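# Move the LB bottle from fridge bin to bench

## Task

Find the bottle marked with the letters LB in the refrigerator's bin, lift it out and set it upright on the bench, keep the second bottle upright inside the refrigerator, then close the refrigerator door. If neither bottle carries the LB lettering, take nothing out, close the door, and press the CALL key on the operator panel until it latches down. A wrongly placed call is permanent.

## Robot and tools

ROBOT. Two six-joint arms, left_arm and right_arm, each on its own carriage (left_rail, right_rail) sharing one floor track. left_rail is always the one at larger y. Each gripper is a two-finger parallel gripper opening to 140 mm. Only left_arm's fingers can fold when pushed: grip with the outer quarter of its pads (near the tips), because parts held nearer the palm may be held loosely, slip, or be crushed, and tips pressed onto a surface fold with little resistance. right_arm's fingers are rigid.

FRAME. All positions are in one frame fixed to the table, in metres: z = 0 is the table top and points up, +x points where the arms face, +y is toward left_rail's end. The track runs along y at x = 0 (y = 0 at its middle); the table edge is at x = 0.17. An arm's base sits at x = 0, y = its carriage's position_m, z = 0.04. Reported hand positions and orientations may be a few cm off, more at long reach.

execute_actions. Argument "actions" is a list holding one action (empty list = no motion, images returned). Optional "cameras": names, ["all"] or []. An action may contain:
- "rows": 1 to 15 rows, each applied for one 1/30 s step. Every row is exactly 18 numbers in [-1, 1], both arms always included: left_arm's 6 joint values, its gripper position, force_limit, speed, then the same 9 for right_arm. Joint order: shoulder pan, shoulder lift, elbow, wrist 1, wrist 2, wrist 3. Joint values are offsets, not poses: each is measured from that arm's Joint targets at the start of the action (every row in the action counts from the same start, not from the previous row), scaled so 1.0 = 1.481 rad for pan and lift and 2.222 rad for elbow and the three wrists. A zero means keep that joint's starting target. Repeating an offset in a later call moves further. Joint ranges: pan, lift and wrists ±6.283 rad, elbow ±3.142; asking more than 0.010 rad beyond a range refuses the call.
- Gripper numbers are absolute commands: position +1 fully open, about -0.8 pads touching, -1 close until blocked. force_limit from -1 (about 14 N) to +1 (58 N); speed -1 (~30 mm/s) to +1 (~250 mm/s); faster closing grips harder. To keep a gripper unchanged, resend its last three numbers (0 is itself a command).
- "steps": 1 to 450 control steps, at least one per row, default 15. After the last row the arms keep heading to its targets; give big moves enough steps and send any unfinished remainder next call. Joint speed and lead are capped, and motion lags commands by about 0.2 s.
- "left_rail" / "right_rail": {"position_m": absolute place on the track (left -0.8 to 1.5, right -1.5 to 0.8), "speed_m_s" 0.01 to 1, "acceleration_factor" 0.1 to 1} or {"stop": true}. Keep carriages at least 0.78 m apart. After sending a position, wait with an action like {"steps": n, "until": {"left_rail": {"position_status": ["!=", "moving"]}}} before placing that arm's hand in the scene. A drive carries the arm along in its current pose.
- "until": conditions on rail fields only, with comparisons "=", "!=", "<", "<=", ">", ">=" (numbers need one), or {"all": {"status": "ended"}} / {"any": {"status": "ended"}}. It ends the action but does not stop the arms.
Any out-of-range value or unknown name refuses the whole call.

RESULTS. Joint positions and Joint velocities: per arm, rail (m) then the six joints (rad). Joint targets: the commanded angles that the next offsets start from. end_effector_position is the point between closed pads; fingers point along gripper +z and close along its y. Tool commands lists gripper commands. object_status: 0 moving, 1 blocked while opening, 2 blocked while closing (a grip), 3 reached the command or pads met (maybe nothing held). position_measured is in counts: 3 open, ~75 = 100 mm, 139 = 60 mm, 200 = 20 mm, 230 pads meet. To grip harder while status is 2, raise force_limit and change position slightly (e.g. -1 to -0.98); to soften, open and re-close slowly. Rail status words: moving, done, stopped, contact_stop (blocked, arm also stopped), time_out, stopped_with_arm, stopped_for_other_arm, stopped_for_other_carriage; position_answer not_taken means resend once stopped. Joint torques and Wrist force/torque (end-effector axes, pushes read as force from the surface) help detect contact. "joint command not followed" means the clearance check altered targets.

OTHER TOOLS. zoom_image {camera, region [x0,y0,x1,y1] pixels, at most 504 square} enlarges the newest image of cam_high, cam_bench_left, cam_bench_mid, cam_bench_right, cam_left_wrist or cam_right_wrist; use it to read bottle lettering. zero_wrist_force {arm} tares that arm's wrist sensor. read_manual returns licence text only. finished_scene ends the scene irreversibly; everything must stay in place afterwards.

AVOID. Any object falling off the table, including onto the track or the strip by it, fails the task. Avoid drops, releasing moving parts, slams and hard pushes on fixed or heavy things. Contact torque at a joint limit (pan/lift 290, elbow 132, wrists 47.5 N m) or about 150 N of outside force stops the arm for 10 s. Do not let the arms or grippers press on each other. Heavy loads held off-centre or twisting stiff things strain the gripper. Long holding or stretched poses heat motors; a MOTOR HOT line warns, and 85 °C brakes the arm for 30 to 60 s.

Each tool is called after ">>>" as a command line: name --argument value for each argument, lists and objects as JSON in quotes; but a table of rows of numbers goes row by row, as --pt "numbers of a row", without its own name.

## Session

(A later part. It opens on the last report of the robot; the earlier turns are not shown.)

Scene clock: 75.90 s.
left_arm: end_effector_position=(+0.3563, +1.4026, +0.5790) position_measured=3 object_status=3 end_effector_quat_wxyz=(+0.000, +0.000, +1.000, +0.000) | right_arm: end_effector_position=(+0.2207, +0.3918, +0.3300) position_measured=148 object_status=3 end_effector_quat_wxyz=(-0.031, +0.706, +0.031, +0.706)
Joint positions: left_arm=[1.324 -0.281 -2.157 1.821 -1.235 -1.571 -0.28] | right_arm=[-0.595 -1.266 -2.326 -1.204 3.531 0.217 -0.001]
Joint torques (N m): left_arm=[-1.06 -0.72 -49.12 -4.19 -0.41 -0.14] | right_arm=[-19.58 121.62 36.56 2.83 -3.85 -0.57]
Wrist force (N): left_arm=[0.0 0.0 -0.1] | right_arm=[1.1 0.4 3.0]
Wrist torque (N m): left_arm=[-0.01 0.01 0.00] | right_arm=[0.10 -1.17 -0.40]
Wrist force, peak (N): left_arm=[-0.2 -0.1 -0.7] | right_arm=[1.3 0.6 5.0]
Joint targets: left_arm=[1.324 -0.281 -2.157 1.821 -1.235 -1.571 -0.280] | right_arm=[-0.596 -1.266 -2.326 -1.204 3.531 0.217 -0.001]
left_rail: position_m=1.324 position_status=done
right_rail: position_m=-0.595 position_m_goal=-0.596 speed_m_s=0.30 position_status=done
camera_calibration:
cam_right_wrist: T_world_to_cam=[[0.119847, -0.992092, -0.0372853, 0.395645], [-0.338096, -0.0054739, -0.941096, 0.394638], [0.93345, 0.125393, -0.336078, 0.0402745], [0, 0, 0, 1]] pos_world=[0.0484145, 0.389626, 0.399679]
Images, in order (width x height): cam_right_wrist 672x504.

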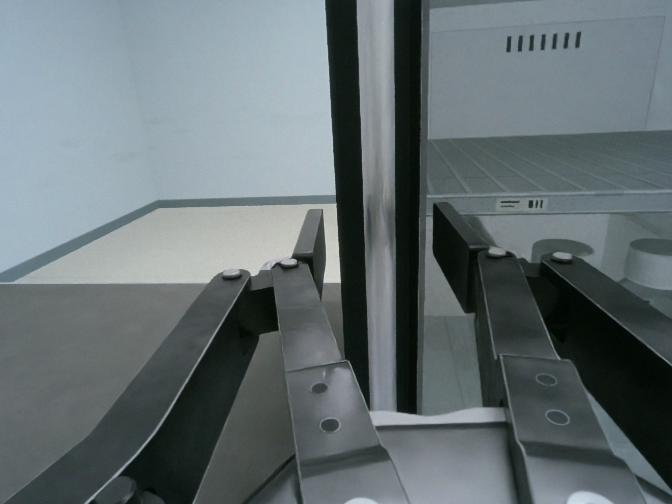

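>>> execute_actions --actions '[{"rows": [[0,0,0,0,0,0,1,1,1,0,0,0,0,0,0,-1,0,-1]], "steps": 75}]'

Scene clock: 78.87 s.
left_arm: end_effector_position=(+0.3563, +1.4026, +0.5790) position_measured=3 object_status=3 end_effector_quat_wxyz=(+0.000, +0.000, +1.000, +0.000) | right_arm: end_effector_position=(+0.2208, +0.3917, +0.3300) position_measured=210 object_status=2 end_effector_quat_wxyz=(-0.031, +0.706, +0.031, +0.706)
Joint positions: left_arm=[1.324 -0.281 -2.157 1.821 -1.235 -1.571 -0.28] | right_arm=[-0.595 -1.266 -2.326 -1.204 3.531 0.217 -0.001]
Joint torques (N m): left_arm=[-0.88 -1.88 -49.9 -4.23 -0.19 0] | right_arm=[-9.98 111.64 51.78 2.81 -4.36 -0.72]
Wrist force (N): left_arm=[-0.2 -0.3 -0.5] | right_arm=[1.5 9.2 -1.6]
Wrist torque (N m): left_arm=[-0.08 0.05 0.00] | right_arm=[-0.05 -1.35 0.01]
Wrist force, peak (N): left_arm=[-0.2 0.1 -0.8] | right_arm=[1.2 9.4 -2.2]
Joint targets: left_arm=[1.324 -0.281 -2.157 1.821 -1.235 -1.571 -0.280] | right_arm=[-0.596 -1.266 -2.326 -1.204 3.531 0.217 -0.001]
left_rail: position_m=1.324 position_status=done
right_rail: position_m=-0.595 position_m_goal=-0.596 speed_m_s=0.30 position_status=done

>>> execute_actions --actions '[{"rows": [[0,0,0,0,0,0,1,1,1,0.001,0.0001,-0.0001,0,0.0007,0,-1,0,-1],[0,0,0,0,0,0,1,1,1,0.0025,0.0002,-0.0002,0.0001,0.0017,0,-1,0,-1],[0,0,0,0,0,0,1,1,1,0.004,0.0003,-0.0004,0.0002,0.0027,0,-1,0,-1],[0,0,0,0,0,0,1,1,1,0.0055,0.0004,-0.0005,0.0002,0.0037,0,-1,0,-1],[0,0,0,0,0,0,1,1,1,0.007,0.0005,-0.0007,0.0003,0.0047,0,-1,0,-1],[0,0,0,0,0,0,1,1,1,0.0082,0.0006,-0.0008,0.0004,0.0055,0,-1,0,-1],[0,0,0,0,0,0,1,1,1,0.0091,0.0007,-0.00085,0.0004,0.0061,0,-1,0,-1]], "steps": 25}]'

Scene clock: 80.87 s.
left_arm: end_effector_position=(+0.3563, +1.4026, +0.5790) position_measured=3 object_status=3 end_effector_quat_wxyz=(+0.000, +0.000, +1.000, +0.000) | right_arm: end_effector_position=(+0.2081, +0.3894, +0.3300) position_measured=210 object_status=2 end_effector_quat_wxyz=(-0.031, +0.706, +0.031, +0.706)
Joint positions: left_arm=[1.324 -0.281 -2.157 1.821 -1.235 -1.571 -0.28] | right_arm=[-0.595 -1.253 -2.325 -1.206 3.532 0.231 -0.001]
Joint torques (N m): left_arm=[-1.55 2.33 -49.07 -4.02 -0.01 -0.14] | right_arm=[12.96 125.61 31.61 0 11.02 -0.37]
Wrist force (N): left_arm=[0.3 -0.3 -0.2] | right_arm=[1.1 -16.0 4.2]
Wrist torque (N m): left_arm=[-0.08 -0.07 0.00] | right_arm=[0.51 -1.44 -0.03]
Wrist force, peak (N): left_arm=[-0.4 -0.3 -0.7] | right_arm=[1.3 3.7 21.7]
Joint targets: left_arm=[1.324 -0.281 -2.157 1.821 -1.235 -1.571 -0.280] | right_arm=[-0.596 -1.253 -2.325 -1.206 3.532 0.231 -0.001]
left_rail: position_m=1.324 position_status=done
right_rail: position_m=-0.595 position_m_goal=-0.596 speed_m_s=0.30 position_status=done

>>> execute_actions --actions '[]' --cameras '["cam_right_wrist", "cam_high"]'

>>> zoom_image --camera "cam_right_wrist" --region '[300, 0, 500, 300]'

Scene clock: 81.10 s.
left_arm: end_effector_position=(+0.3563, +1.4026, +0.5790) position_measured=3 object_status=3 end_effector_quat_wxyz=(+0.000, +0.000, +1.000, +0.000) | right_arm: end_effector_position=(+0.2081, +0.3894, +0.3300) position_measured=210 object_status=2 end_effector_quat_wxyz=(-0.031, +0.706, +0.031, +0.706)
Joint positions: left_arm=[1.324 -0.281 -2.157 1.821 -1.235 -1.571 -0.28] | right_arm=[-0.595 -1.253 -2.325 -1.206 3.532 0.231 -0.001]
Joint velocities: within noise
Joint torques (N m): left_arm=[-2.27 2.14 -49.84 -4.12 0.08 -0.18] | right_arm=[13.72 124.59 30.71 -0.4 11.36 -0.31]
Wrist force (N): left_arm=[-0.1 -0.2 -0.3] | right_arm=[1.1 -15.8 3.6]
Wrist torque (N m): left_arm=[-0.05 0.04 0.00] | right_arm=[0.59 -1.42 -0.04]
Wrist force, peak (N): left_arm=[0.2 -0.3 -0.5] | right_arm=[0.8 -15.8 4.0]
Joint targets: left_arm=[1.324 -0.281 -2.157 1.821 -1.235 -1.571 -0.280] | right_arm=[-0.596 -1.253 -2.325 -1.206 3.532 0.231 -0.001]
Tool commands: left_gripper/position=+1.0 left_gripper/force_limit=+1.0 left_gripper/speed=+1.0 right_gripper/position=-1.0 right_gripper/force_limit=+0.0 right_gripper/speed=-1.0
left_rail: position_m=1.324 position_status=done
right_rail: position_m=-0.595 position_m_goal=-0.596 speed_m_s=0.30 position_status=done
camera_calibration:
cam_right_wrist: T_world_to_cam=[[0.11972, -0.992105, -0.0373443, 0.394918], [-0.338108, -0.00537642, -0.941092, 0.390293], [0.933461, 0.125294, -0.336083, 0.0524574], [0, 0, 0, 1]] pos_world=[0.0357147, 0.387326, 0.399679]
Images, in order (width x height): cam_high 672x504, cam_right_wrist 672x504.

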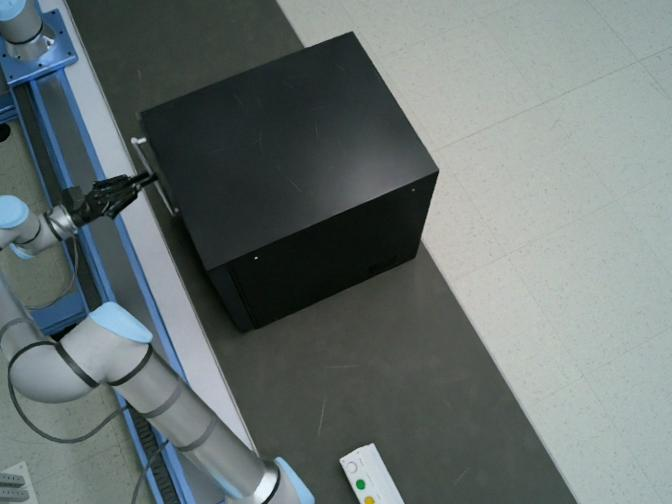

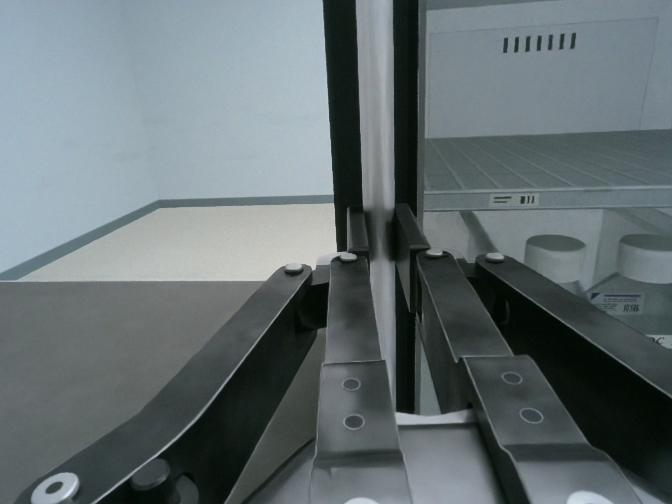

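Scaled by 1.680 from the camera's 672x504 image, which has a finer 960x720 frame.

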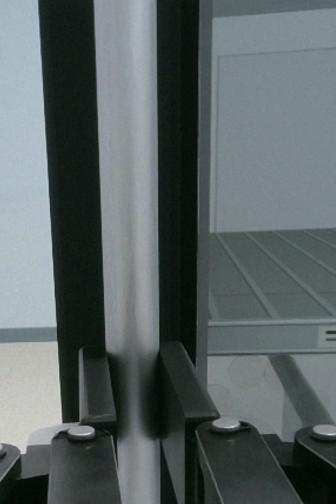

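>>> execute_actions --actions '[{"rows": [[0,0,0,0,0,0,1,1,1,0.001,0,0,0,0.0007,0,-1,0,-1],[0,0,0,0,0,0,1,1,1,0.003,-0.0001,0.0001,0,0.002,0,-1,0,-1],[0,0,0,0,0,0,1,1,1,0.005,-0.0002,0.0002,-0.0001,0.0033,0,-1,0,-1],[0,0,0,0,0,0,1,1,1,0.007,-0.0003,0.0003,-0.0001,0.0047,0,-1,0,-1],[0,0,0,0,0,0,1,1,1,0.009,-0.0003,0.0004,-0.0002,0.006,0,-1,0,-1],[0,0,0,0,0,0,1,1,1,0.011,-0.0004,0.0005,-0.0002,0.0073,0,-1,0,-1],[0,0,0,0,0,0,1,1,1,0.013,-0.0005,0.0005,-0.0003,0.0087,0,-1,0,-1],[0,0,0,0,0,0,1,1,1,0.0142,-0.0005,0.0006,-0.0003,0.0095,0,-1,0,-1],[0,0,0,0,0,0,1,1,1,0.0147,-0.0005,0.0006,-0.0003,0.0098,0,-1,0,-1]], "steps": 25}]'

Scene clock: 85.00 s.
left_arm: end_effector_position=(+0.3563, +1.4026, +0.5790) position_measured=3 object_status=3 end_effector_quat_wxyz=(+0.000, +0.000, +1.000, +0.000) | right_arm: end_effector_position=(+0.1872, +0.3868, +0.3300) position_measured=210 object_status=2 end_effector_quat_wxyz=(-0.031, +0.706, +0.031, +0.706)
Joint positions: left_arm=[1.324 -0.281 -2.157 1.821 -1.235 -1.571 -0.28] | right_arm=[-0.596 -1.231 -2.326 -1.205 3.531 0.253 -0.001]
Joint torques (N m): left_arm=[0.75 0.92 -48.55 -4.24 0.14 0.06] | right_arm=[16.86 96.72 50 -4.54 4.6 -0.5]
Wrist force (N): left_arm=[0.1 -0.4 -0.5] | right_arm=[0.7 -0.1 3.8]
Wrist torque (N m): left_arm=[-0.09 -0.03 0.00] | right_arm=[0.27 -1.60 -0.03]
Wrist force, peak (N): left_arm=[-0.3 0.5 -0.5] | right_arm=[1.2 -17.3 6.4]
Joint targets: left_arm=[1.324 -0.281 -2.157 1.821 -1.235 -1.571 -0.280] | right_arm=[-0.596 -1.231 -2.326 -1.205 3.531 0.253 -0.001]
left_rail: position_m=1.324 position_status=done
right_rail: position_m=-0.596 speed_m_s=0.30 position_status=done

>>> execute_actions --actions '[{"rows": [[0,0,0,0,0,0,1,1,1,0.0006,0.0002,-0.0002,0.0001,0.0002,0,-1,0,-1],[0,0,0,0,0,0,1,1,1,0.0018,0.0005,-0.0006,0.0003,0.0007,0,-1,0,-1],[0,0,0,0,0,0,1,1,1,0.0036,0.0011,-0.0013,0.0006,0.0014,0,-1,0,-1],[0,0,0,0,0,0,1,1,1,0.0057,0.0017,-0.002,0.0009,0.0023,0,-1,0,-1],[0,0,0,0,0,0,1,1,1,0.0081,0.0024,-0.0028,0.0012,0.0032,0,-1,0,-1],[0,0,0,0,0,0,1,1,1,0.0104,0.0031,-0.0037,0.0016,0.0042,0,-1,0,-1],[0,0,0,0,0,0,1,1,1,0.0128,0.0038,-0.0045,0.002,0.0052,0,-1,0,-1],[0,0,0,0,0,0,1,1,1,0.0152,0.0045,-0.0053,0.0023,0.0061,0,-1,0,-1],[0,0,0,0,0,0,1,1,1,0.0176,0.0052,-0.0062,0.0027,0.0071,0,-1,0,-1],[0,0,0,0,0,0,1,1,1,0.02,0.0059,-0.007,0.0031,0.008,0,-1,0,-1],[0,0,0,0,0,0,1,1,1,0.0224,0.0066,-0.0078,0.0034,0.009,0,-1,0,-1],[0,0,0,0,0,0,1,1,1,0.0247,0.0073,-0.0087,0.0038,0.01,0,-1,0,-1],[0,0,0,0,0,0,1,1,1,0.0268,0.008,-0.0094,0.0041,0.0108,0,-1,0,-1],[0,0,0,0,0,0,1,1,1,0.0286,0.0085,-0.01,0.0044,0.0115,0,-1,0,-1],[0,0,0,0,0,0,1,1,1,0.0298,0.0089,-0.0105,0.0046,0.012,0,-1,0,-1]], "steps": 25}]'

Scene clock: 87.87 s.
left_arm: end_effector_position=(+0.3563, +1.4026, +0.5790) position_measured=3 object_status=3 end_effector_quat_wxyz=(+0.000, +0.000, +1.000, +0.000) | right_arm: end_effector_position=(+0.1478, +0.3775, +0.3301) position_measured=210 object_status=2 end_effector_quat_wxyz=(-0.037, +0.706, +0.037, +0.706)
Joint positions: left_arm=[1.324 -0.281 -2.157 1.821 -1.235 -1.571 -0.28] | right_arm=[-0.596 -1.187 -2.313 -1.228 3.541 0.279 -0.001]
Joint torques (N m): left_arm=[-0.93 1.24 -49.81 -4.72 0.22 -0.25] | right_arm=[18.15 126.83 39.28 1.63 5.51 -0.59]
Wrist force (N): left_arm=[-0.2 -0.2 0.0] | right_arm=[-5.6 -1.0 3.7]
Wrist torque (N m): left_arm=[-0.04 0.05 0.01] | right_arm=[0.37 -1.73 -0.07]
Wrist force, peak (N): left_arm=[-0.1 -0.3 -0.7] | right_arm=[-5.7 -1.5 4.5]
Joint targets: left_arm=[1.324 -0.281 -2.157 1.821 -1.235 -1.571 -0.280] | right_arm=[-0.596 -1.187 -2.313 -1.228 3.541 0.279 -0.001]
left_rail: position_m=1.324 position_status=done
right_rail: position_m=-0.596 speed_m_s=0.30 position_status=done

>>> execute_actions --actions '[{"rows": [[0,0,0,0,0,0,1,1,1,0.0015,0.0013,-0.0015,0.0006,-0.0003,0,-1,0,-1],[0,0,0,0,0,0,1,1,1,0.0056,0.0047,-0.0056,0.0024,-0.001,0,-1,0,-1],[0,0,0,0,0,0,1,1,1,0.0119,0.0101,-0.0119,0.0052,-0.0021,0,-1,0,-1],[0,0,0,0,0,0,1,1,1,0.0182,0.0154,-0.0182,0.0079,-0.0032,0,-1,0,-1],[0,0,0,0,0,0,1,1,1,0.0246,0.0208,-0.0245,0.0107,-0.0044,0,-1,0,-1],[0,0,0,0,0,0,1,1,1,0.0309,0.0261,-0.0308,0.0134,-0.0055,0,-1,0,-1],[0,0,0,0,0,0,1,1,1,0.0372,0.0314,-0.0372,0.0162,-0.0066,0,-1,0,-1],[0,0,0,0,0,0,1,1,1,0.0431,0.0372,-0.044,0.0191,-0.0085,0,-1,0,-1],[0,0,0,0,0,0,1,1,1,0.0491,0.0431,-0.0508,0.022,-0.0105,0,-1,0,-1],[0,0,0,0,0,0,1,1,1,0.055,0.0489,-0.0576,0.0249,-0.0124,0,-1,0,-1],[0,0,0,0,0,0,1,1,1,0.0609,0.0548,-0.0644,0.0278,-0.0144,0,-1,0,-1],[0,0,0,0,0,0,1,1,1,0.0668,0.0606,-0.0712,0.0307,-0.0163,0,-1,0,-1],[0,0,0,0,0,0,1,1,1,0.0716,0.0653,-0.0767,0.033,-0.0179,0,-1,0,-1],[0,0,0,0,0,0,1,1,1,0.0752,0.0687,-0.0807,0.0347,-0.019,0,-1,0,-1],[0,0,0,0,0,0,1,1,1,0.0768,0.0706,-0.0825,0.0355,-0.0196,0,-1,0,-1]], "steps": 26}]'

Scene clock: 90.20 s.
left_arm: end_effector_position=(+0.3563, +1.4026, +0.5790) position_measured=3 object_status=3 end_effector_quat_wxyz=(+0.000, +0.000, +1.000, +0.000) | right_arm: end_effector_position=(+0.0656, +0.3423, +0.3302) position_measured=210 object_status=2 end_effector_quat_wxyz=(-0.092, +0.701, +0.093, +0.701)
Joint positions: left_arm=[1.324 -0.281 -2.157 1.821 -1.235 -1.571 -0.28] | right_arm=[-0.595 -1.073 -2.208 -1.411 3.62 0.236 -0.001]
Joint torques (N m): left_arm=[-0.92 -2.5 -48.15 -4.05 0.27 -0.21] | right_arm=[19.11 120.74 40.98 1.82 -4.44 -0.38]
Wrist force (N): left_arm=[0.0 -0.1 -0.2] | right_arm=[-9.1 1.8 5.3]
Wrist torque (N m): left_arm=[-0.02 0.01 0.00] | right_arm=[0.33 -1.70 0.04]
Wrist force, peak (N): left_arm=[0.1 -0.3 -0.5] | right_arm=[-19.5 5.5 5.5]
Joint targets: left_arm=[1.324 -0.281 -2.157 1.821 -1.235 -1.571 -0.280] | right_arm=[-0.596 -1.073 -2.208 -1.411 3.620 0.236 -0.001]
left_rail: position_m=1.324 position_status=done
right_rail: position_m=-0.595 position_m_goal=-0.596 speed_m_s=0.30 position_status=done

>>> execute_actions --actions '[{"rows": [[0,0,0,0,0,0,1,1,1,0.0022,0.0022,-0.0025,0.001,-0.0007,0,-1,0,-1],[0,0,0,0,0,0,1,1,1,0.0055,0.0056,-0.0063,0.0026,-0.0018,0,-1,0,-1],[0,0,0,0,0,0,1,1,1,0.0094,0.0095,-0.0107,0.0044,-0.0031,0,-1,0,-1],[0,0,0,0,0,0,1,1,1,0.0132,0.0134,-0.0151,0.0062,-0.0044,0,-1,0,-1],[0,0,0,0,0,0,1,1,1,0.0171,0.0173,-0.0195,0.0079,-0.0057,0,-1,0,-1],[0,0,0,0,0,0,1,1,1,0.0209,0.0212,-0.0239,0.0097,-0.007,0,-1,0,-1],[0,0,0,0,0,0,1,1,1,0.0248,0.0252,-0.0283,0.0115,-0.0082,0,-1,0,-1],[0,0,0,0,0,0,1,1,1,0.0286,0.0291,-0.0327,0.0133,-0.0095,0,-1,0,-1],[0,0,0,0,0,0,1,1,1,0.0325,0.033,-0.0371,0.0151,-0.0108,0,-1,0,-1],[0,0,0,0,0,0,1,1,1,0.0363,0.0369,-0.0415,0.0169,-0.0121,0,-1,0,-1],[0,0,0,0,0,0,1,1,1,0.0402,0.0408,-0.0459,0.0187,-0.0134,0,-1,0,-1],[0,0,0,0,0,0,1,1,1,0.044,0.0447,-0.0503,0.0205,-0.0146,0,-1,0,-1],[0,0,0,0,0,0,1,1,1,0.0484,0.0492,-0.0554,0.0226,-0.0161,0,-1,0,-1],[0,0,0,0,0,0,1,1,1,0.0523,0.0531,-0.0598,0.0244,-0.0174,0,-1,0,-1],[0,0,0,0,0,0,1,1,1,0.055,0.0559,-0.0629,0.0256,-0.0183,0,-1,0,-1]], "steps": 26}]' --cameras '["cam_right_wrist", "cam_high"]'

Scene clock: 92.67 s.
left_arm: end_effector_position=(+0.3563, +1.4026, +0.5790) position_measured=3 object_status=3 end_effector_quat_wxyz=(+0.000, +0.000, +1.000, +0.000) | right_arm: end_effector_position=(+0.0157, +0.3090, +0.3302) position_measured=210 object_status=2 end_effector_quat_wxyz=(-0.135, +0.694, +0.135, +0.694)
Joint positions: left_arm=[1.324 -0.281 -2.157 1.821 -1.235 -1.571 -0.28] | right_arm=[-0.596 -0.992 -2.126 -1.551 3.677 0.195 -0.001]
Joint torques (N m): left_arm=[0.55 1.59 -47.73 -4.51 0.26 -0.24] | right_arm=[11.97 115.68 35.74 0.63 0.08 -0.48]
Wrist force (N): left_arm=[-0.1 0.0 -0.2] | right_arm=[-13.5 -9.9 2.5]
Wrist torque (N m): left_arm=[0.00 0.01 0.01] | right_arm=[0.40 -1.77 -0.08]
Wrist force, peak (N): left_arm=[-0.1 0.1 -0.9] | right_arm=[-26.5 1.5 5.2]
Joint targets: left_arm=[1.324 -0.281 -2.157 1.821 -1.235 -1.571 -0.280] | right_arm=[-0.596 -0.992 -2.126 -1.551 3.677 0.195 -0.001]
left_rail: position_m=1.324 position_status=done
right_rail: position_m=-0.596 speed_m_s=0.30 position_status=done
camera_calibration:
cam_right_wrist: T_world_to_cam=[[0.40466, -0.913697, -0.0375172, 0.309545], [-0.321812, -0.103883, -0.941087, 0.355182], [0.855972, 0.392894, -0.336076, 0.160703], [0, 0, 0, 1]] pos_world=[-0.148516, 0.256589, 0.399879]
Images, in order (width x height): cam_high 672x504, cam_right_wrist 672x504.

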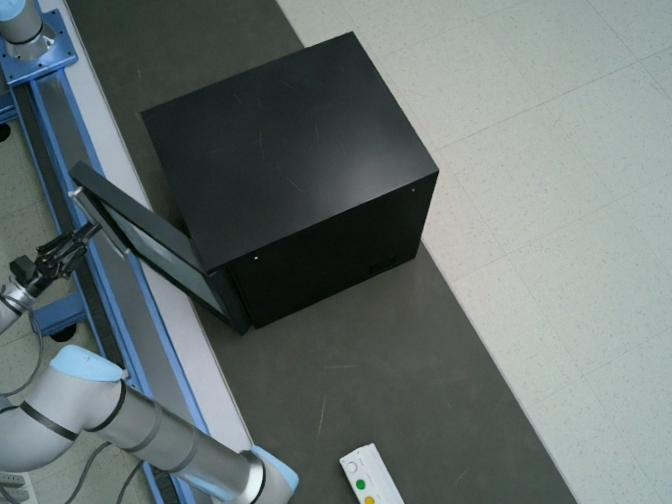

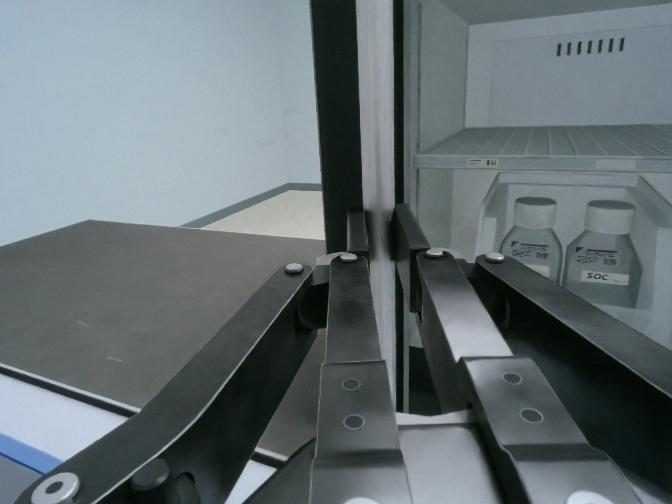

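>>> execute_actions --actions '[{"rows": [[0,0,0,0,0,0,1,1,1,0.0018,0.002,-0.0022,0.0008,-0.0008,0,-1,0,-1],[0,0,0,0,0,0,1,1,1,0.0062,0.0067,-0.0073,0.0028,-0.0026,0,-1,0,-1],[0,0,0,0,0,0,1,1,1,0.012,0.0131,-0.0142,0.0055,-0.005,0,-1,0,-1],[0,0,0,0,0,0,1,1,1,0.0181,0.0198,-0.0216,0.0084,-0.0076,0,-1,0,-1],[0,0,0,0,0,0,1,1,1,0.0243,0.0266,-0.0289,0.0112,-0.0101,0,-1,0,-1],[0,0,0,0,0,0,1,1,1,0.0301,0.0329,-0.0358,0.0139,-0.0126,0,-1,0,-1],[0,0,0,0,0,0,1,1,1,0.0362,0.0397,-0.0432,0.0167,-0.0151,0,-1,0,-1],[0,0,0,0,0,0,1,1,1,0.0414,0.0454,-0.0492,0.0189,-0.0172,0,-1,0,-1],[0,0,0,0,0,0,1,1,1,0.0466,0.0511,-0.0552,0.0211,-0.0192,0,-1,0,-1],[0,0,0,0,0,0,1,1,1,0.0519,0.0568,-0.0612,0.0233,-0.0212,0,-1,0,-1],[0,0,0,0,0,0,1,1,1,0.0571,0.0625,-0.0671,0.0255,-0.0232,0,-1,0,-1],[0,0,0,0,0,0,1,1,1,0.0623,0.0682,-0.0731,0.0277,-0.0252,0,-1,0,-1],[0,0,0,0,0,0,1,1,1,0.0675,0.0739,-0.0791,0.0299,-0.0272,0,-1,0,-1],[0,0,0,0,0,0,1,1,1,0.0716,0.0783,-0.0838,0.0317,-0.0288,0,-1,0,-1],[0,0,0,0,0,0,1,1,1,0.0735,0.0804,-0.086,0.0324,-0.0296,0,-1,0,-1]], "steps": 26}]'

Scene clock: 94.90 s.
left_arm: end_effector_position=(+0.3563, +1.4026, +0.5790) position_measured=3 object_status=3 end_effector_quat_wxyz=(+0.000, +0.000, +1.000, +0.000) | right_arm: end_effector_position=(-0.0391, +0.2581, +0.3302) position_measured=210 object_status=2 end_effector_quat_wxyz=(-0.195, +0.680, +0.195, +0.680)
Joint positions: left_arm=[1.324 -0.281 -2.157 1.821 -1.235 -1.571 -0.28] | right_arm=[-0.595 -0.883 -2.007 -1.742 3.749 0.129 -0.001]
Joint torques (N m): left_arm=[-0.67 -0.68 -48.34 -4.25 0.14 -0.06] | right_arm=[-1.39 107.98 28.28 -1.53 7.49 -0.43]
Wrist force (N): left_arm=[0.0 -0.2 -0.2] | right_arm=[-20.7 -28.9 -1.4]
Wrist torque (N m): left_arm=[-0.05 0.00 0.01] | right_arm=[0.75 -1.82 -0.09]
Wrist force, peak (N): left_arm=[0.2 -0.2 -0.8] | right_arm=[-35.8 -9.2 1.7]
Joint targets: left_arm=[1.324 -0.281 -2.157 1.821 -1.235 -1.571 -0.280] | right_arm=[-0.596 -0.883 -2.006 -1.742 3.749 0.129 -0.001]
left_rail: position_m=1.324 position_status=done
right_rail: position_m=-0.595 position_m_goal=-0.596 speed_m_s=0.30 position_status=done

>>> execute_actions --actions '[{"rows": [[0,0,0,0,0,0,1,1,1,0.0019,0.002,-0.0021,0.0007,-0.0007,0,-1,0,-1],[0,0,0,0,0,0,1,1,1,0.0066,0.0068,-0.007,0.0025,-0.0023,0,-1,0,-1],[0,0,0,0,0,0,1,1,1,0.0128,0.0132,-0.0136,0.0048,-0.0044,0,-1,0,-1],[0,0,0,0,0,0,1,1,1,0.0194,0.02,-0.0206,0.0073,-0.0067,0,-1,0,-1],[0,0,0,0,0,0,1,1,1,0.0261,0.0267,-0.0276,0.0098,-0.0089,0,-1,0,-1],[0,0,0,0,0,0,1,1,1,0.0323,0.0331,-0.0342,0.0121,-0.0111,0,-1,0,-1],[0,0,0,0,0,0,1,1,1,0.0389,0.0399,-0.0412,0.0146,-0.0134,0,-1,0,-1],[0,0,0,0,0,0,1,1,1,0.0446,0.0459,-0.0471,0.0165,-0.0151,0,-1,0,-1],[0,0,0,0,0,0,1,1,1,0.0502,0.0518,-0.053,0.0185,-0.0168,0,-1,0,-1],[0,0,0,0,0,0,1,1,1,0.0559,0.0578,-0.0589,0.0204,-0.0185,0,-1,0,-1],[0,0,0,0,0,0,1,1,1,0.0616,0.0637,-0.0648,0.0223,-0.0203,0,-1,0,-1],[0,0,0,0,0,0,1,1,1,0.0672,0.0697,-0.0707,0.0242,-0.022,0,-1,0,-1],[0,0,0,0,0,0,1,1,1,0.0729,0.0757,-0.0766,0.0262,-0.0237,0,-1,0,-1],[0,0,0,0,0,0,1,1,1,0.0773,0.0804,-0.0812,0.0277,-0.025,0,-1,0,-1],[0,0,0,0,0,0,1,1,1,0.0794,0.0825,-0.0833,0.0284,-0.0257,0,-1,0,-1]], "steps": 26}]'

Scene clock: 97.10 s.
left_arm: end_effector_position=(+0.3563, +1.4026, +0.5790) position_measured=3 object_status=3 end_effector_quat_wxyz=(+0.000, +0.000, +1.000, +0.000) | right_arm: end_effector_position=(-0.0859, +0.1993, +0.3288) position_measured=210 object_status=2 end_effector_quat_wxyz=(-0.254, +0.660, +0.254, +0.660) end_effector_velocity=(+0.000, +0.000, +0.000) end_effector_angular_velocity=(-0.001, -0.001, +0.002)
Joint positions: left_arm=[1.324 -0.281 -2.157 1.821 -1.235 -1.571 -0.28] | right_arm=[-0.596 -0.765 -1.884 -1.927 3.812 0.072 -0.001]
Joint velocities: left_arm=[within noise] | right_arm=[0.001 0.001 0.001 -0.001 -0.001 -0.001 0]
Joint torques (N m): left_arm=[-0.85 -0.58 -48.33 -4.24 0.08 -0.14] | right_arm=[3.34 70.73 14.01 1.5 3.32 -0.48]
Wrist force (N): left_arm=[-0.3 -0.2 0.0] | right_arm=[18.1 -18.9 -0.8]
Wrist torque (N m): left_arm=[-0.04 0.06 0.01] | right_arm=[0.21 -1.12 -0.19]
Wrist force, peak (N): left_arm=[0.5 -0.5 -0.4] | right_arm=[-19.7 -31.2 1.5]
Joint targets: left_arm=[1.324 -0.281 -2.157 1.821 -1.235 -1.571 -0.280] | right_arm=[-0.596 -0.765 -1.884 -1.927 3.812 0.072 -0.001]
left_rail: position_m=1.324 position_status=done
right_rail: position_m=-0.596 speed_m_s=0.30 position_status=done

>>> execute_actions --actions '[{"rows": [[0,0,0,0,0,0,1,1,1,0.0025,0.0023,-0.0021,0.0006,-0.0003,0,-1,0,-1],[0,0,0,0,0,0,1,1,1,0.0084,0.0079,-0.0072,0.0019,-0.0011,0,-1,0,-1],[0,0,0,0,0,0,1,1,1,0.0164,0.0153,-0.0139,0.0037,-0.002,0,-1,0,-1],[0,0,0,0,0,0,1,1,1,0.0248,0.0232,-0.0211,0.0056,-0.0031,0,-1,0,-1],[0,0,0,0,0,0,1,1,1,0.0333,0.0311,-0.0283,0.0075,-0.0041,0,-1,0,-1],[0,0,0,0,0,0,1,1,1,0.0412,0.0385,-0.035,0.0093,-0.0051,0,-1,0,-1],[0,0,0,0,0,0,1,1,1,0.0497,0.0464,-0.0422,0.0113,-0.0062,0,-1,0,-1],[0,0,0,0,0,0,1,1,1,0.0562,0.0523,-0.0473,0.0124,-0.0062,0,-1,0,-1],[0,0,0,0,0,0,1,1,1,0.0628,0.0581,-0.0524,0.0136,-0.0063,0,-1,0,-1],[0,0,0,0,0,0,1,1,1,0.0693,0.064,-0.0574,0.0148,-0.0063,0,-1,0,-1],[0,0,0,0,0,0,1,1,1,0.0759,0.0698,-0.0625,0.0159,-0.0063,0,-1,0,-1],[0,0,0,0,0,0,1,1,1,0.0825,0.0757,-0.0676,0.0171,-0.0063,0,-1,0,-1],[0,0,0,0,0,0,1,1,1,0.089,0.0815,-0.0726,0.0183,-0.0064,0,-1,0,-1],[0,0,0,0,0,0,1,1,1,0.0942,0.0861,-0.0766,0.0192,-0.0064,0,-1,0,-1],[0,0,0,0,0,0,1,1,1,0.0965,0.0882,-0.0784,0.0196,-0.0064,0,-1,0,-1]], "steps": 26}]'

Scene clock: 99.70 s.
left_arm: end_effector_position=(+0.3563, +1.4026, +0.5790) position_measured=3 object_status=3 end_effector_quat_wxyz=(+0.000, +0.000, +1.000, +0.000) | right_arm: end_effector_position=(-0.1260, +0.1276, +0.3292) position_measured=210 object_status=2 end_effector_quat_wxyz=(-0.305, +0.638, +0.305, +0.638)
Joint positions: left_arm=[1.324 -0.281 -2.157 1.821 -1.235 -1.571 -0.28] | right_arm=[-0.596 -0.622 -1.754 -2.101 3.855 0.058 -0.001]
Joint torques (N m): left_arm=[-1.16 0.47 -48.67 -4.01 0.19 -0.28] | right_arm=[10.05 70.59 27.38 2.39 -1.71 -0.73]
Wrist force (N): left_arm=[-0.1 0.0 -0.1] | right_arm=[-2.8 -5.2 2.8]
Wrist torque (N m): left_arm=[-0.01 0.02 0.00] | right_arm=[0.43 -1.54 -0.10]
Wrist force, peak (N): left_arm=[0.2 -0.4 -0.7] | right_arm=[19.4 -19.6 1.2]
Joint targets: left_arm=[1.324 -0.281 -2.157 1.821 -1.235 -1.571 -0.280] | right_arm=[-0.596 -0.622 -1.754 -2.102 3.855 0.058 -0.001]
left_rail: position_m=1.324 position_status=done
right_rail: position_m=-0.596 speed_m_s=0.30 position_status=done

>>> execute_actions --actions '[{"rows": [[0,0,0,0,0,0,1,1,1,0.0025,0.0022,-0.0018,0.0003,0.0001,0,-1,0,-1],[0,0,0,0,0,0,1,1,1,0.0087,0.0076,-0.0061,0.0011,0.0004,0,-1,0,-1],[0,0,0,0,0,0,1,1,1,0.0168,0.0147,-0.0119,0.0021,0.0008,0,-1,0,-1],[0,0,0,0,0,0,1,1,1,0.0255,0.0223,-0.018,0.0031,0.0013,0,-1,0,-1],[0,0,0,0,0,0,1,1,1,0.0341,0.0299,-0.0241,0.0042,0.0017,0,-1,0,-1],[0,0,0,0,0,0,1,1,1,0.0423,0.0371,-0.0299,0.0052,0.0021,0,-1,0,-1],[0,0,0,0,0,0,1,1,1,0.051,0.0447,-0.036,0.0062,0.0025,0,-1,0,-1],[0,0,0,0,0,0,1,1,1,0.0589,0.0524,-0.0417,0.0068,0.0023,0,-1,0,-1],[0,0,0,0,0,0,1,1,1,0.0668,0.0602,-0.0475,0.0074,0.0021,0,-1,0,-1],[0,0,0,0,0,0,1,1,1,0.0748,0.068,-0.0532,0.0079,0.0019,0,-1,0,-1],[0,0,0,0,0,0,1,1,1,0.0827,0.0757,-0.059,0.0085,0.0017,0,-1,0,-1],[0,0,0,0,0,0,1,1,1,0.0907,0.0835,-0.0647,0.0091,0.0015,0,-1,0,-1],[0,0,0,0,0,0,1,1,1,0.0986,0.0913,-0.0705,0.0096,0.0013,0,-1,0,-1],[0,0,0,0,0,0,1,1,1,0.1049,0.0974,-0.0749,0.0101,0.0012,0,-1,0,-1],[0,0,0,0,0,0,1,1,1,0.1077,0.1001,-0.077,0.0103,0.0011,0,-1,0,-1]], "steps": 26}]'

Scene clock: 101.67 s.
left_arm: end_effector_position=(+0.3563, +1.4026, +0.5790) position_measured=3 object_status=3 end_effector_quat_wxyz=(+0.000, +0.000, +1.000, +0.000) | right_arm: end_effector_position=(-0.1501, +0.0539, +0.3293) position_measured=210 object_status=2 end_effector_quat_wxyz=(-0.354, +0.612, +0.354, +0.612)
Joint positions: left_arm=[1.324 -0.281 -2.157 1.821 -1.235 -1.571 -0.28] | right_arm=[-0.596 -0.463 -1.605 -2.273 3.878 0.06 -0.001]
Joint torques (N m): left_arm=[-1.68 -1.49 -47.78 -4.56 -0.19 -0.78] | right_arm=[3.74 61.06 25.1 1.13 2.39 -0.68]
Wrist force (N): left_arm=[0.3 0.1 -0.1] | right_arm=[-9.5 -15.1 0.5]
Wrist torque (N m): left_arm=[0.01 -0.06 0.00] | right_arm=[0.57 -1.67 -0.11]
Wrist force, peak (N): left_arm=[-0.1 -0.6 -0.6] | right_arm=[-31.9 -7.0 1.1]
Joint targets: left_arm=[1.324 -0.281 -2.157 1.821 -1.235 -1.571 -0.280] | right_arm=[-0.596 -0.463 -1.605 -2.273 3.878 0.060 -0.001]
left_rail: position_m=1.324 position_status=done
right_rail: position_m=-0.596 speed_m_s=0.30 position_status=done

>>> execute_actions --actions '[{"rows": [[0,0,0,0,0,0,1,1,1,0.0032,0.0027,-0.0018,0,0.0005,0,-1,0,-1],[0,0,0,0,0,0,1,1,1,0.0108,0.0091,-0.0061,0,0.0019,0,-1,0,-1],[0,0,0,0,0,0,1,1,1,0.021,0.0177,-0.0118,-0.0001,0.0036,0,-1,0,-1],[0,0,0,0,0,0,1,1,1,0.0318,0.0269,-0.0178,-0.0001,0.0055,0,-1,0,-1],[0,0,0,0,0,0,1,1,1,0.0426,0.036,-0.0239,-0.0001,0.0074,0,-1,0,-1],[0,0,0,0,0,0,1,1,1,0.0528,0.0446,-0.0296,-0.0001,0.0091,0,-1,0,-1],[0,0,0,0,0,0,1,1,1,0.0636,0.0537,-0.0357,-0.0002,0.011,0,-1,0,-1],[0,0,0,0,0,0,1,1,1,0.0739,0.0623,-0.0406,-0.0009,0.0135,0,-1,0,-1],[0,0,0,0,0,0,1,1,1,0.0842,0.0709,-0.0456,-0.0016,0.0159,0,-1,0,-1],[0,0,0,0,0,0,1,1,1,0.0946,0.0795,-0.0506,-0.0024,0.0184,0,-1,0,-1],[0,0,0,0,0,0,1,1,1,0.1049,0.0881,-0.0556,-0.0031,0.0209,0,-1,0,-1],[0,0,0,0,0,0,1,1,1,0.1152,0.0967,-0.0606,-0.0039,0.0234,0,-1,0,-1],[0,0,0,0,0,0,1,1,1,0.1255,0.1053,-0.0656,-0.0046,0.0258,0,-1,0,-1],[0,0,0,0,0,0,1,1,1,0.1336,0.1121,-0.0695,-0.0052,0.0278,0,-1,0,-1],[0,0,0,0,0,0,1,1,1,0.1373,0.1152,-0.0713,-0.0055,0.0287,0,-1,0,-1]], "steps": 26}]' --cameras '["cam_right_wrist", "cam_high"]'

Scene clock: 103.77 s.
left_arm: end_effector_position=(+0.3563, +1.4026, +0.5790) position_measured=3 object_status=3 end_effector_quat_wxyz=(+0.000, +0.000, +1.000, +0.000) | right_arm: end_effector_position=(-0.1615, -0.0228, +0.3292) position_measured=210 object_status=2 end_effector_quat_wxyz=(-0.396, +0.586, +0.396, +0.586)
Joint positions: left_arm=[1.324 -0.281 -2.157 1.821 -1.235 -1.571 -0.28] | right_arm=[-0.596 -0.259 -1.435 -2.431 3.866 0.124 -0.001]
Joint torques (N m): left_arm=[-0.73 -0.04 -47.07 -4.7 0.24 -0.17] | right_arm=[-0.8 45.42 17.08 -8.26 16.58 -0.6]
Wrist force (N): left_arm=[0.5 -0.1 -0.1] | right_arm=[-8.9 -29.5 -4.0]
Wrist torque (N m): left_arm=[-0.03 -0.10 0.00] | right_arm=[0.78 -1.63 -0.31]
Wrist force, peak (N): left_arm=[-0.3 -0.1 -0.7] | right_arm=[-31.8 -25.8 -3.2]
Joint targets: left_arm=[1.324 -0.281 -2.157 1.821 -1.235 -1.571 -0.280] | right_arm=[-0.596 -0.259 -1.435 -2.431 3.866 0.124 -0.001]
left_rail: position_m=1.324 position_status=done
right_rail: position_m=-0.596 speed_m_s=0.30 position_status=done
camera_calibration:
cam_right_wrist: T_world_to_cam=[[0.938502, -0.343201, -0.0377782, 0.177256], [-0.14892, -0.303641, -0.941076, 0.286114], [0.311508, 0.888828, -0.336077, 0.365773], [0, 0, 0, 1]] pos_world=[-0.237688, -0.177399, 0.398879]
Images, in order (width x height): cam_high 672x504, cam_right_wrist 672x504.

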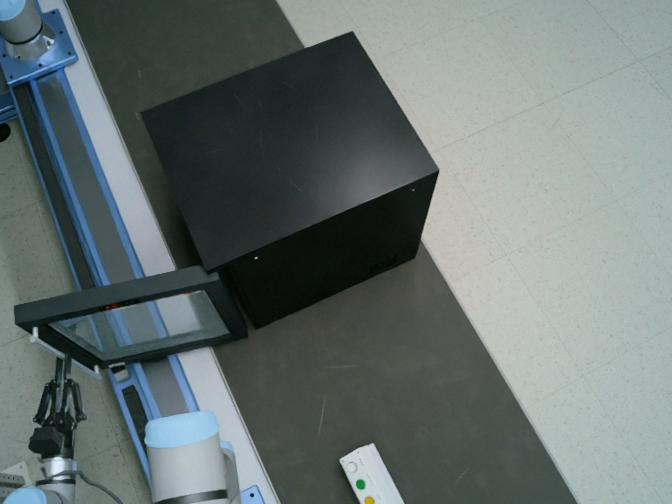

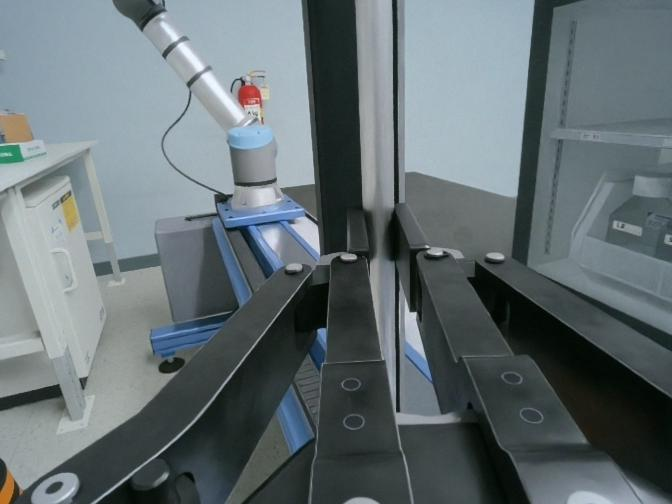

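>>> execute_actions --actions '[{"rows": [[0,0,0,0,0,0,1,1,1,0.0045,0.0034,-0.0017,-0.0006,0.0014,0,-1,0,-1],[0,0,0,0,0,0,1,1,1,0.0152,0.0117,-0.0058,-0.002,0.0048,0,-1,0,-1],[0,0,0,0,0,0,1,1,1,0.0295,0.0227,-0.0113,-0.0039,0.0093,0,-1,0,-1],[0,0,0,0,0,0,1,1,1,0.0447,0.0344,-0.0171,-0.0059,0.0141,0,-1,0,-1],[0,0,0,0,0,0,1,1,1,0.0599,0.0461,-0.0228,-0.0079,0.0188,0,-1,0,-1],[0,0,0,0,0,0,1,1,1,0.0742,0.0571,-0.0283,-0.0098,0.0233,0,-1,0,-1],[0,0,0,0,0,0,1,1,1,0.0893,0.0688,-0.0341,-0.0118,0.0281,0,-1,0,-1],[0,0,0,0,0,0,1,1,1,0.1045,0.0793,-0.0383,-0.0145,0.035,0,-1,0,-1],[0,0,0,0,0,0,1,1,1,0.1197,0.0897,-0.0425,-0.0173,0.0418,0,-1,0,-1],[0,0,0,0,0,0,1,1,1,0.1349,0.1002,-0.0467,-0.0201,0.0486,0,-1,0,-1],[0,0,0,0,0,0,1,1,1,0.1501,0.1107,-0.0509,-0.0228,0.0555,0,-1,0,-1],[0,0,0,0,0,0,1,1,1,0.1653,0.1211,-0.0551,-0.0256,0.0623,0,-1,0,-1],[0,0,0,0,0,0,1,1,1,0.1805,0.1316,-0.0593,-0.0284,0.0691,0,-1,0,-1],[0,0,0,0,0,0,1,1,1,0.1925,0.1398,-0.0627,-0.0305,0.0745,0,-1,0,-1],[0,0,0,0,0,0,1,1,1,0.1979,0.1436,-0.0642,-0.0315,0.0769,0,-1,0,-1]], "steps": 26}]'

Scene clock: 105.97 s.
left_arm: end_effector_position=(+0.3563, +1.4026, +0.5790) position_measured=3 object_status=3 end_effector_quat_wxyz=(+0.000, +0.000, +1.000, +0.000) | right_arm: end_effector_position=(-0.1620, -0.1007, +0.3288) position_measured=210 object_status=2 end_effector_quat_wxyz=(-0.431, +0.561, +0.431, +0.561)
Joint positions: left_arm=[1.324 -0.281 -2.157 1.821 -1.235 -1.571 -0.28] | right_arm=[-0.596 0.034 -1.222 -2.574 3.796 0.295 -0.001]
Joint torques (N m): left_arm=[-3.11 -0.58 -47.64 -4.4 0.29 -0.31] | right_arm=[15.86 18.63 32.52 -5.42 4.75 -0.59]
Wrist force (N): left_arm=[0.0 0.1 0.1] | right_arm=[-2.9 1.0 4.6]
Wrist torque (N m): left_arm=[0.02 0.01 0.01] | right_arm=[0.43 -1.57 -0.22]
Wrist force, peak (N): left_arm=[0.0 -0.4 -0.7] | right_arm=[-25.4 -33.7 -3.6]
Joint targets: left_arm=[1.324 -0.281 -2.157 1.821 -1.235 -1.571 -0.280] | right_arm=[-0.596 0.034 -1.222 -2.574 3.796 0.295 -0.001]
left_rail: position_m=1.324 position_status=done
right_rail: position_m=-0.596 speed_m_s=0.30 position_status=done

>>> execute_actions --actions '[{"rows": [[-0.03,0.014,0.0012,0.006,0.01,0.003,1,1,1,0,0,0,0,0,0,-1,0,-1],[-0.07,0.032,0.0028,0.0136,0.0223,0.0067,1,1,1,0,0,0,0,0,0,-1,0,-1],[-0.115,0.053,0.0045,0.0224,0.0367,0.0111,1,1,1,0,0,0,0,0,0,-1,0,-1],[-0.16,0.074,0.0063,0.0311,0.0511,0.0154,1,1,1,0,0,0,0,0,0,-1,0,-1],[-0.205,0.0945,0.0081,0.0399,0.0655,0.0198,1,1,1,0,0,0,0,0,0,-1,0,-1],[-0.25,0.1153,0.0099,0.0486,0.0798,0.0241,1,1,1,0,0,0,0,0,0,-1,0,-1],[-0.295,0.136,0.0117,0.0574,0.0942,0.0285,1,1,1,0,0,0,0,0,0,-1,0,-1],[-0.34,0.1568,0.0134,0.0661,0.1086,0.0328,1,1,1,0,0,0,0,0,0,-1,0,-1],[-0.385,0.1775,0.0152,0.0749,0.1229,0.0371,1,1,1,0,0,0,0,0,0,-1,0,-1],[-0.43,0.1983,0.017,0.0836,0.1373,0.0415,1,1,1,0,0,0,0,0,0,-1,0,-1],[-0.475,0.219,0.0188,0.0924,0.1517,0.0458,1,1,1,0,0,0,0,0,0,-1,0,-1],[-0.52,0.2398,0.0205,0.1012,0.166,0.0502,1,1,1,0,0,0,0,0,0,-1,0,-1],[-0.565,0.2605,0.0223,0.1099,0.1804,0.0545,1,1,1,0,0,0,0,0,0,-1,0,-1],[-0.61,0.2813,0.0241,0.1187,0.1948,0.0589,1,1,1,0,0,0,0,0,0,-1,0,-1],[-0.653,0.3011,0.0258,0.127,0.2085,0.063,1,1,1,0,0,0,0,0,0,-1,0,-1]], "steps": 22}]'

>>> execute_actions --actions '[{"rows": [[-0.03,0.014,0.0012,0.006,0.01,0.003,1,1,1,0,0,0,0,0,0,-1,0,-1],[-0.07,0.032,0.0028,0.0136,0.0223,0.0067,1,1,1,0,0,0,0,0,0,-1,0,-1],[-0.115,0.053,0.0045,0.0224,0.0367,0.0111,1,1,1,0,0,0,0,0,0,-1,0,-1],[-0.16,0.074,0.0063,0.0311,0.0511,0.0154,1,1,1,0,0,0,0,0,0,-1,0,-1],[-0.205,0.0945,0.0081,0.0399,0.0655,0.0198,1,1,1,0,0,0,0,0,0,-1,0,-1],[-0.25,0.1153,0.0099,0.0486,0.0798,0.0241,1,1,1,0,0,0,0,0,0,-1,0,-1],[-0.295,0.136,0.0117,0.0574,0.0942,0.0285,1,1,1,0,0,0,0,0,0,-1,0,-1],[-0.34,0.1568,0.0134,0.0661,0.1086,0.0328,1,1,1,0,0,0,0,0,0,-1,0,-1],[-0.385,0.1775,0.0152,0.0749,0.1229,0.0371,1,1,1,0,0,0,0,0,0,-1,0,-1],[-0.43,0.1983,0.017,0.0836,0.1373,0.0415,1,1,1,0,0,0,0,0,0,-1,0,-1],[-0.475,0.219,0.0188,0.0924,0.1517,0.0458,1,1,1,0,0,0,0,0,0,-1,0,-1],[-0.52,0.2398,0.0205,0.1012,0.166,0.0502,1,1,1,0,0,0,0,0,0,-1,0,-1],[-0.565,0.2605,0.0223,0.1099,0.1804,0.0545,1,1,1,0,0,0,0,0,0,-1,0,-1],[-0.61,0.2813,0.0241,0.1187,0.1948,0.0589,1,1,1,0,0,0,0,0,0,-1,0,-1],[-0.653,0.3011,0.0258,0.127,0.2085,0.063,1,1,1,0,0,0,0,0,0,-1,0,-1]], "steps": 30}]'

>>> execute_actions --actions '[{"left_rail": {"position_m": 0.85, "speed_m_s": 0.5}, "steps": 200, "until": {"left_rail": {"position_status": ["!=", "moving"]}}}]' --cameras '["cam_left_wrist", "cam_high"]'

Scene clock: 109.77 s.
left_arm: end_effector_position=(+0.4198, +1.0984, +0.4320) position_measured=3 object_status=3 end_effector_quat_wxyz=(-0.151, +0.547, +0.719, +0.401) | right_arm: end_effector_position=(-0.1621, -0.1007, +0.3288) position_measured=210 object_status=2 end_effector_quat_wxyz=(-0.431, +0.561, +0.431, +0.561)
Joint positions: left_arm=[1.324 -1.248 -1.711 1.878 -0.953 -1.108 -0.141] | right_arm=[-0.596 0.034 -1.222 -2.574 3.796 0.295 -0.001]
Joint torques (N m): left_arm=[-11.71 -24.07 -38.95 2.36 4.24 3.9] | right_arm=[16.91 17.96 33.45 -4.8 3.02 -0.59]
Wrist force (N): left_arm=[0.0 0.2 0.3] | right_arm=[-2.8 1.4 4.9]
Wrist torque (N m): left_arm=[-0.07 -0.09 0.06] | right_arm=[0.30 -1.55 -0.22]
Wrist force, peak (N): left_arm=[-8.2 -7.9 -6.1] | right_arm=[-2.7 1.8 5.5]
Joint targets: left_arm=[1.324 -1.248 -1.711 1.878 -0.953 -1.108 -0.141] | right_arm=[-0.596 0.034 -1.222 -2.574 3.796 0.295 -0.001]
left_rail: position_m=1.324 position_status=done
right_rail: position_m=-0.596 speed_m_s=0.30 position_status=done

Scene clock: 111.00 s.
left_arm: end_effector_position=(+0.1002, +0.7139, +0.3299) position_measured=3 object_status=3 end_effector_quat_wxyz=(+0.000, +0.707, +0.000, +0.707) | right_arm: end_effector_position=(-0.1621, -0.1007, +0.3288) position_measured=210 object_status=2 end_effector_quat_wxyz=(-0.431, +0.561, +0.431, +0.561)
Joint positions: left_arm=[1.324 -2.215 -1.265 1.936 -0.671 -0.644 -0.001] | right_arm=[-0.596 0.034 -1.222 -2.574 3.796 0.295 -0.001]
Joint torques (N m): left_arm=[-13.11 -50.22 -26.17 5.27 2.98 4.02] | right_arm=[19.62 19.56 34.46 -4.85 2.59 -0.59]
Wrist force (N): left_arm=[0.1 1.2 0.5] | right_arm=[-2.6 1.6 5.0]
Wrist torque (N m): left_arm=[0.15 -0.18 0.32] | right_arm=[0.36 -1.61 -0.22]
Wrist force, peak (N): left_arm=[-5.0 1.3 -13.8] | right_arm=[-3.3 1.8 5.1]
Joint targets: left_arm=[1.324 -2.215 -1.265 1.936 -0.671 -0.644 -0.001] | right_arm=[-0.596 0.034 -1.222 -2.574 3.796 0.295 -0.001]
left_rail: position_m=1.324 position_status=done
right_rail: position_m=-0.596 speed_m_s=0.30 position_status=done

Scene clock: 113.20 s.
left_arm: end_effector_position=(+0.1000, +0.2399, +0.3298) position_measured=3 object_status=3 end_effector_quat_wxyz=(+0.000, +0.707, +0.000, +0.707) | right_arm: end_effector_position=(-0.1621, -0.1007, +0.3288) position_measured=210 object_status=2 end_effector_quat_wxyz=(-0.431, +0.561, +0.431, +0.561)
Joint positions: left_arm=[0.85 -2.215 -1.265 1.936 -0.671 -0.644 -0.001] | right_arm=[-0.596 0.034 -1.222 -2.574 3.796 0.295 -0.001]
Joint torques (N m): left_arm=[-6.06 -65.87 -47.47 1.64 0.29 3.7] | right_arm=[18.43 18.72 35.2 -4.31 2.14 -0.29]
Wrist force (N): left_arm=[0.3 1.0 0.4] | right_arm=[-2.6 1.7 5.4]
Wrist torque (N m): left_arm=[0.09 -0.21 0.33] | right_arm=[0.37 -1.59 -0.22]
Wrist force, peak (N): left_arm=[0.2 2.5 0.3] | right_arm=[-3.0 1.8 5.3]
Joint targets: left_arm=[0.850 -2.215 -1.265 1.936 -0.671 -0.644 -0.001] | right_arm=[-0.596 0.034 -1.222 -2.574 3.796 0.295 -0.001]
Tool commands: left_gripper/position=+1.0 left_gripper/force_limit=+1.0 left_gripper/speed=+1.0 right_gripper/position=-1.0 right_gripper/force_limit=+0.0 right_gripper/speed=-1.0
left_rail: position_m=0.850 speed_m_s=0.50 position_status=done
right_rail: position_m=-0.596 speed_m_s=0.30 position_status=done
camera_calibration:
cam_left_wrist: T_world_to_cam=[[-0.051744, -0.998524, -0.0165088, 0.256932], [-0.338801, 0.0331026, -0.940276, 0.332587], [0.939434, -0.0430604, -0.340014, 0.213455], [0, 0, 0, 1]] pos_world=[-0.0745518, 0.254734, 0.389543]
Images, in order (width x height): cam_high 672x504, cam_left_wrist 672x504.

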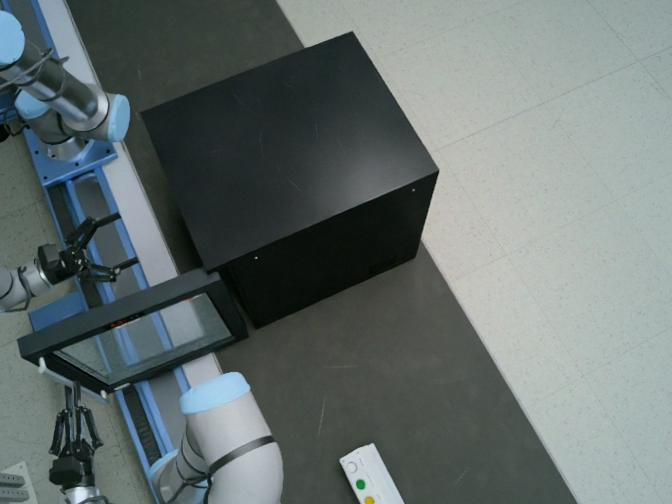

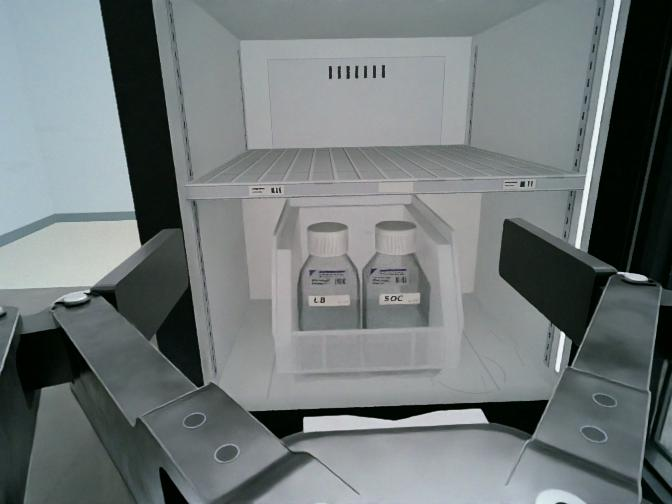

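>>> zoom_image --camera "cam_left_wrist" --region '[260, 180, 480, 400]'

>>> zoom_image --camera "cam_left_wrist" --region '[280, 210, 440, 350]'

Scaled by 2.291 from the camera's 672x504 image, which has a finer 960x720 frame.

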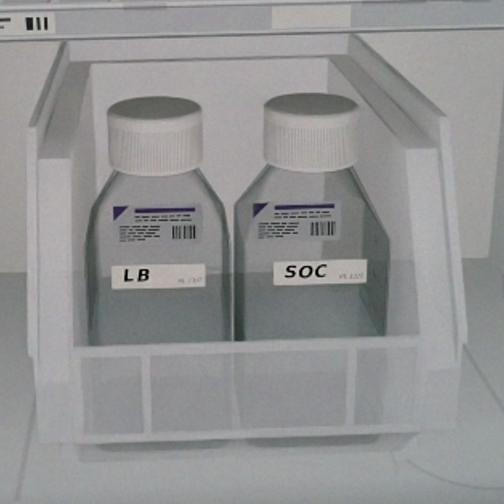

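Scaled by 3.150 from the camera's 672x504 image, which has a finer 960x720 frame.

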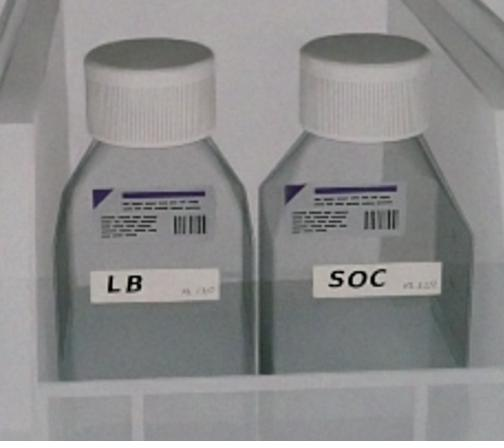

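>>> zoom_image --camera "cam_left_wrist" --region '[265, 310, 475, 400]'

>>> zoom_image --camera "cam_left_wrist" --region '[180, 170, 480, 270]'

Scaled by 2.400 from the camera's 672x504 image, which has a finer 960x720 frame.

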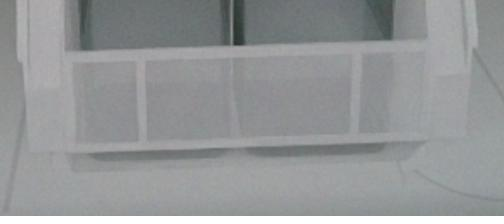

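Scaled by 1.680 from the camera's 672x504 image, which has a finer 960x720 frame.

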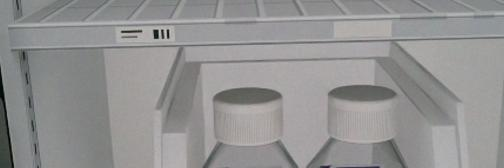

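>>> execute_actions --actions '[{"rows": [[0.0016,0.0023,0.0013,-0.0028,0.0011,0,1,1,1,0,0,0,0,0,0,-1,0,-1],[0.0054,0.0075,0.0045,-0.0095,0.0036,0,1,1,1,0,0,0,0,0,0,-1,0,-1],[0.0096,0.0136,0.008,-0.0171,0.0064,0,1,1,1,0,0,0,0,0,0,-1,0,-1],[0.0139,0.0196,0.0116,-0.0247,0.0093,0,1,1,1,0,0,0,0,0,0,-1,0,-1],[0.0182,0.0256,0.0152,-0.0322,0.0121,0,1,1,1,0,0,0,0,0,0,-1,0,-1],[0.0225,0.0316,0.0187,-0.0398,0.015,0,1,1,1,0,0,0,0,0,0,-1,0,-1],[0.0268,0.0377,0.0223,-0.0474,0.0178,0,1,1,1,0,0,0,0,0,0,-1,0,-1],[0.031,0.0437,0.0259,-0.055,0.0207,0,1,1,1,0,0,0,0,0,0,-1,0,-1],[0.0353,0.0497,0.0295,-0.0626,0.0236,0,1,1,1,0,0,0,0,0,0,-1,0,-1],[0.0396,0.0557,0.033,-0.0702,0.0264,0,1,1,1,0,0,0,0,0,0,-1,0,-1],[0.0439,0.0618,0.0366,-0.0777,0.0293,0,1,1,1,0,0,0,0,0,0,-1,0,-1],[0.0482,0.0678,0.0402,-0.0853,0.0321,0,1,1,1,0,0,0,0,0,0,-1,0,-1],[0.0514,0.0723,0.0429,-0.091,0.0343,0,1,1,1,0,0,0,0,0,0,-1,0,-1],[0.053,0.0746,0.0442,-0.0939,0.0353,0,1,1,1,0,0,0,0,0,0,-1,0,-1],[0.0535,0.0753,0.0446,-0.0948,0.0357,0,1,1,1,0,0,0,0,0,0,-1,0,-1]], "steps": 26}]' --cameras '["cam_left_wrist"]'

>>> zoom_image --camera "cam_left_wrist" --region '[230, 120, 500, 400]'

Scene clock: 119.13 s.
left_arm: end_effector_position=(+0.1599, +0.2398, +0.2200) position_measured=3 object_status=3 end_effector_quat_wxyz=(+0.000, +0.707, +0.000, +0.707) | right_arm: end_effector_position=(-0.1621, -0.1007, +0.3288) position_measured=210 object_status=2 end_effector_quat_wxyz=(-0.431, +0.561, +0.431, +0.561)
Joint positions: left_arm=[0.85 -2.136 -1.153 2.035 -0.881 -0.565 -0.001] | right_arm=[-0.595 0.034 -1.222 -2.574 3.796 0.295 -0.001]
Joint torques (N m): left_arm=[8.31 -53.4 -18.77 -0.86 2.79 3.6] | right_arm=[18.41 17.97 37.82 -3.67 0.22 -0.28]
Wrist force (N): left_arm=[-0.1 1.0 0.4] | right_arm=[-2.7 1.8 4.9]
Wrist torque (N m): left_arm=[0.02 -0.12 0.26] | right_arm=[0.40 -1.57 -0.22]
Wrist force, peak (N): left_arm=[3.7 1.0 -1.3] | right_arm=[-3.3 1.5 5.4]
Joint targets: left_arm=[0.850 -2.136 -1.153 2.035 -0.881 -0.565 -0.001] | right_arm=[-0.596 0.034 -1.222 -2.574 3.796 0.295 -0.001]
left_rail: position_m=0.850 speed_m_s=0.50 position_status=done
right_rail: position_m=-0.595 position_m_goal=-0.596 speed_m_s=0.30 position_status=done
camera_calibration:
cam_left_wrist: T_world_to_cam=[[-0.0518433, -0.998519, -0.0164702, 0.258204], [-0.338917, 0.0331054, -0.940234, 0.249531], [0.939387, -0.0431627, -0.340131, 0.119874], [0, 0, 0, 1]] pos_world=[-0.0146516, 0.254735, 0.279643]
Images, in order (width x height): cam_left_wrist 672x504.

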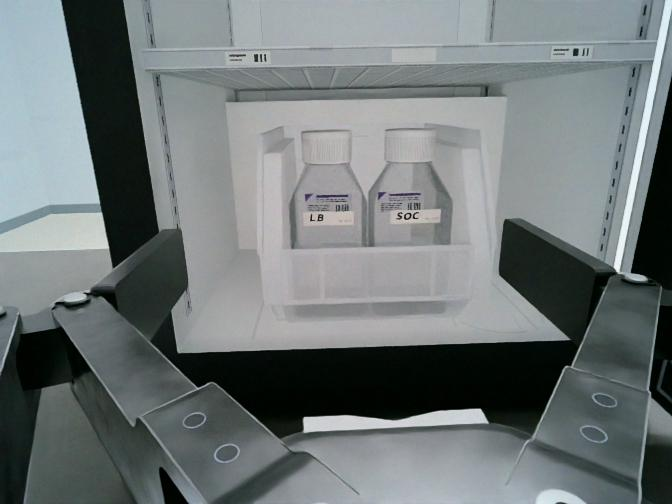

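Scaled by 1.800 from the camera's 672x504 image, which has a finer 960x720 frame.

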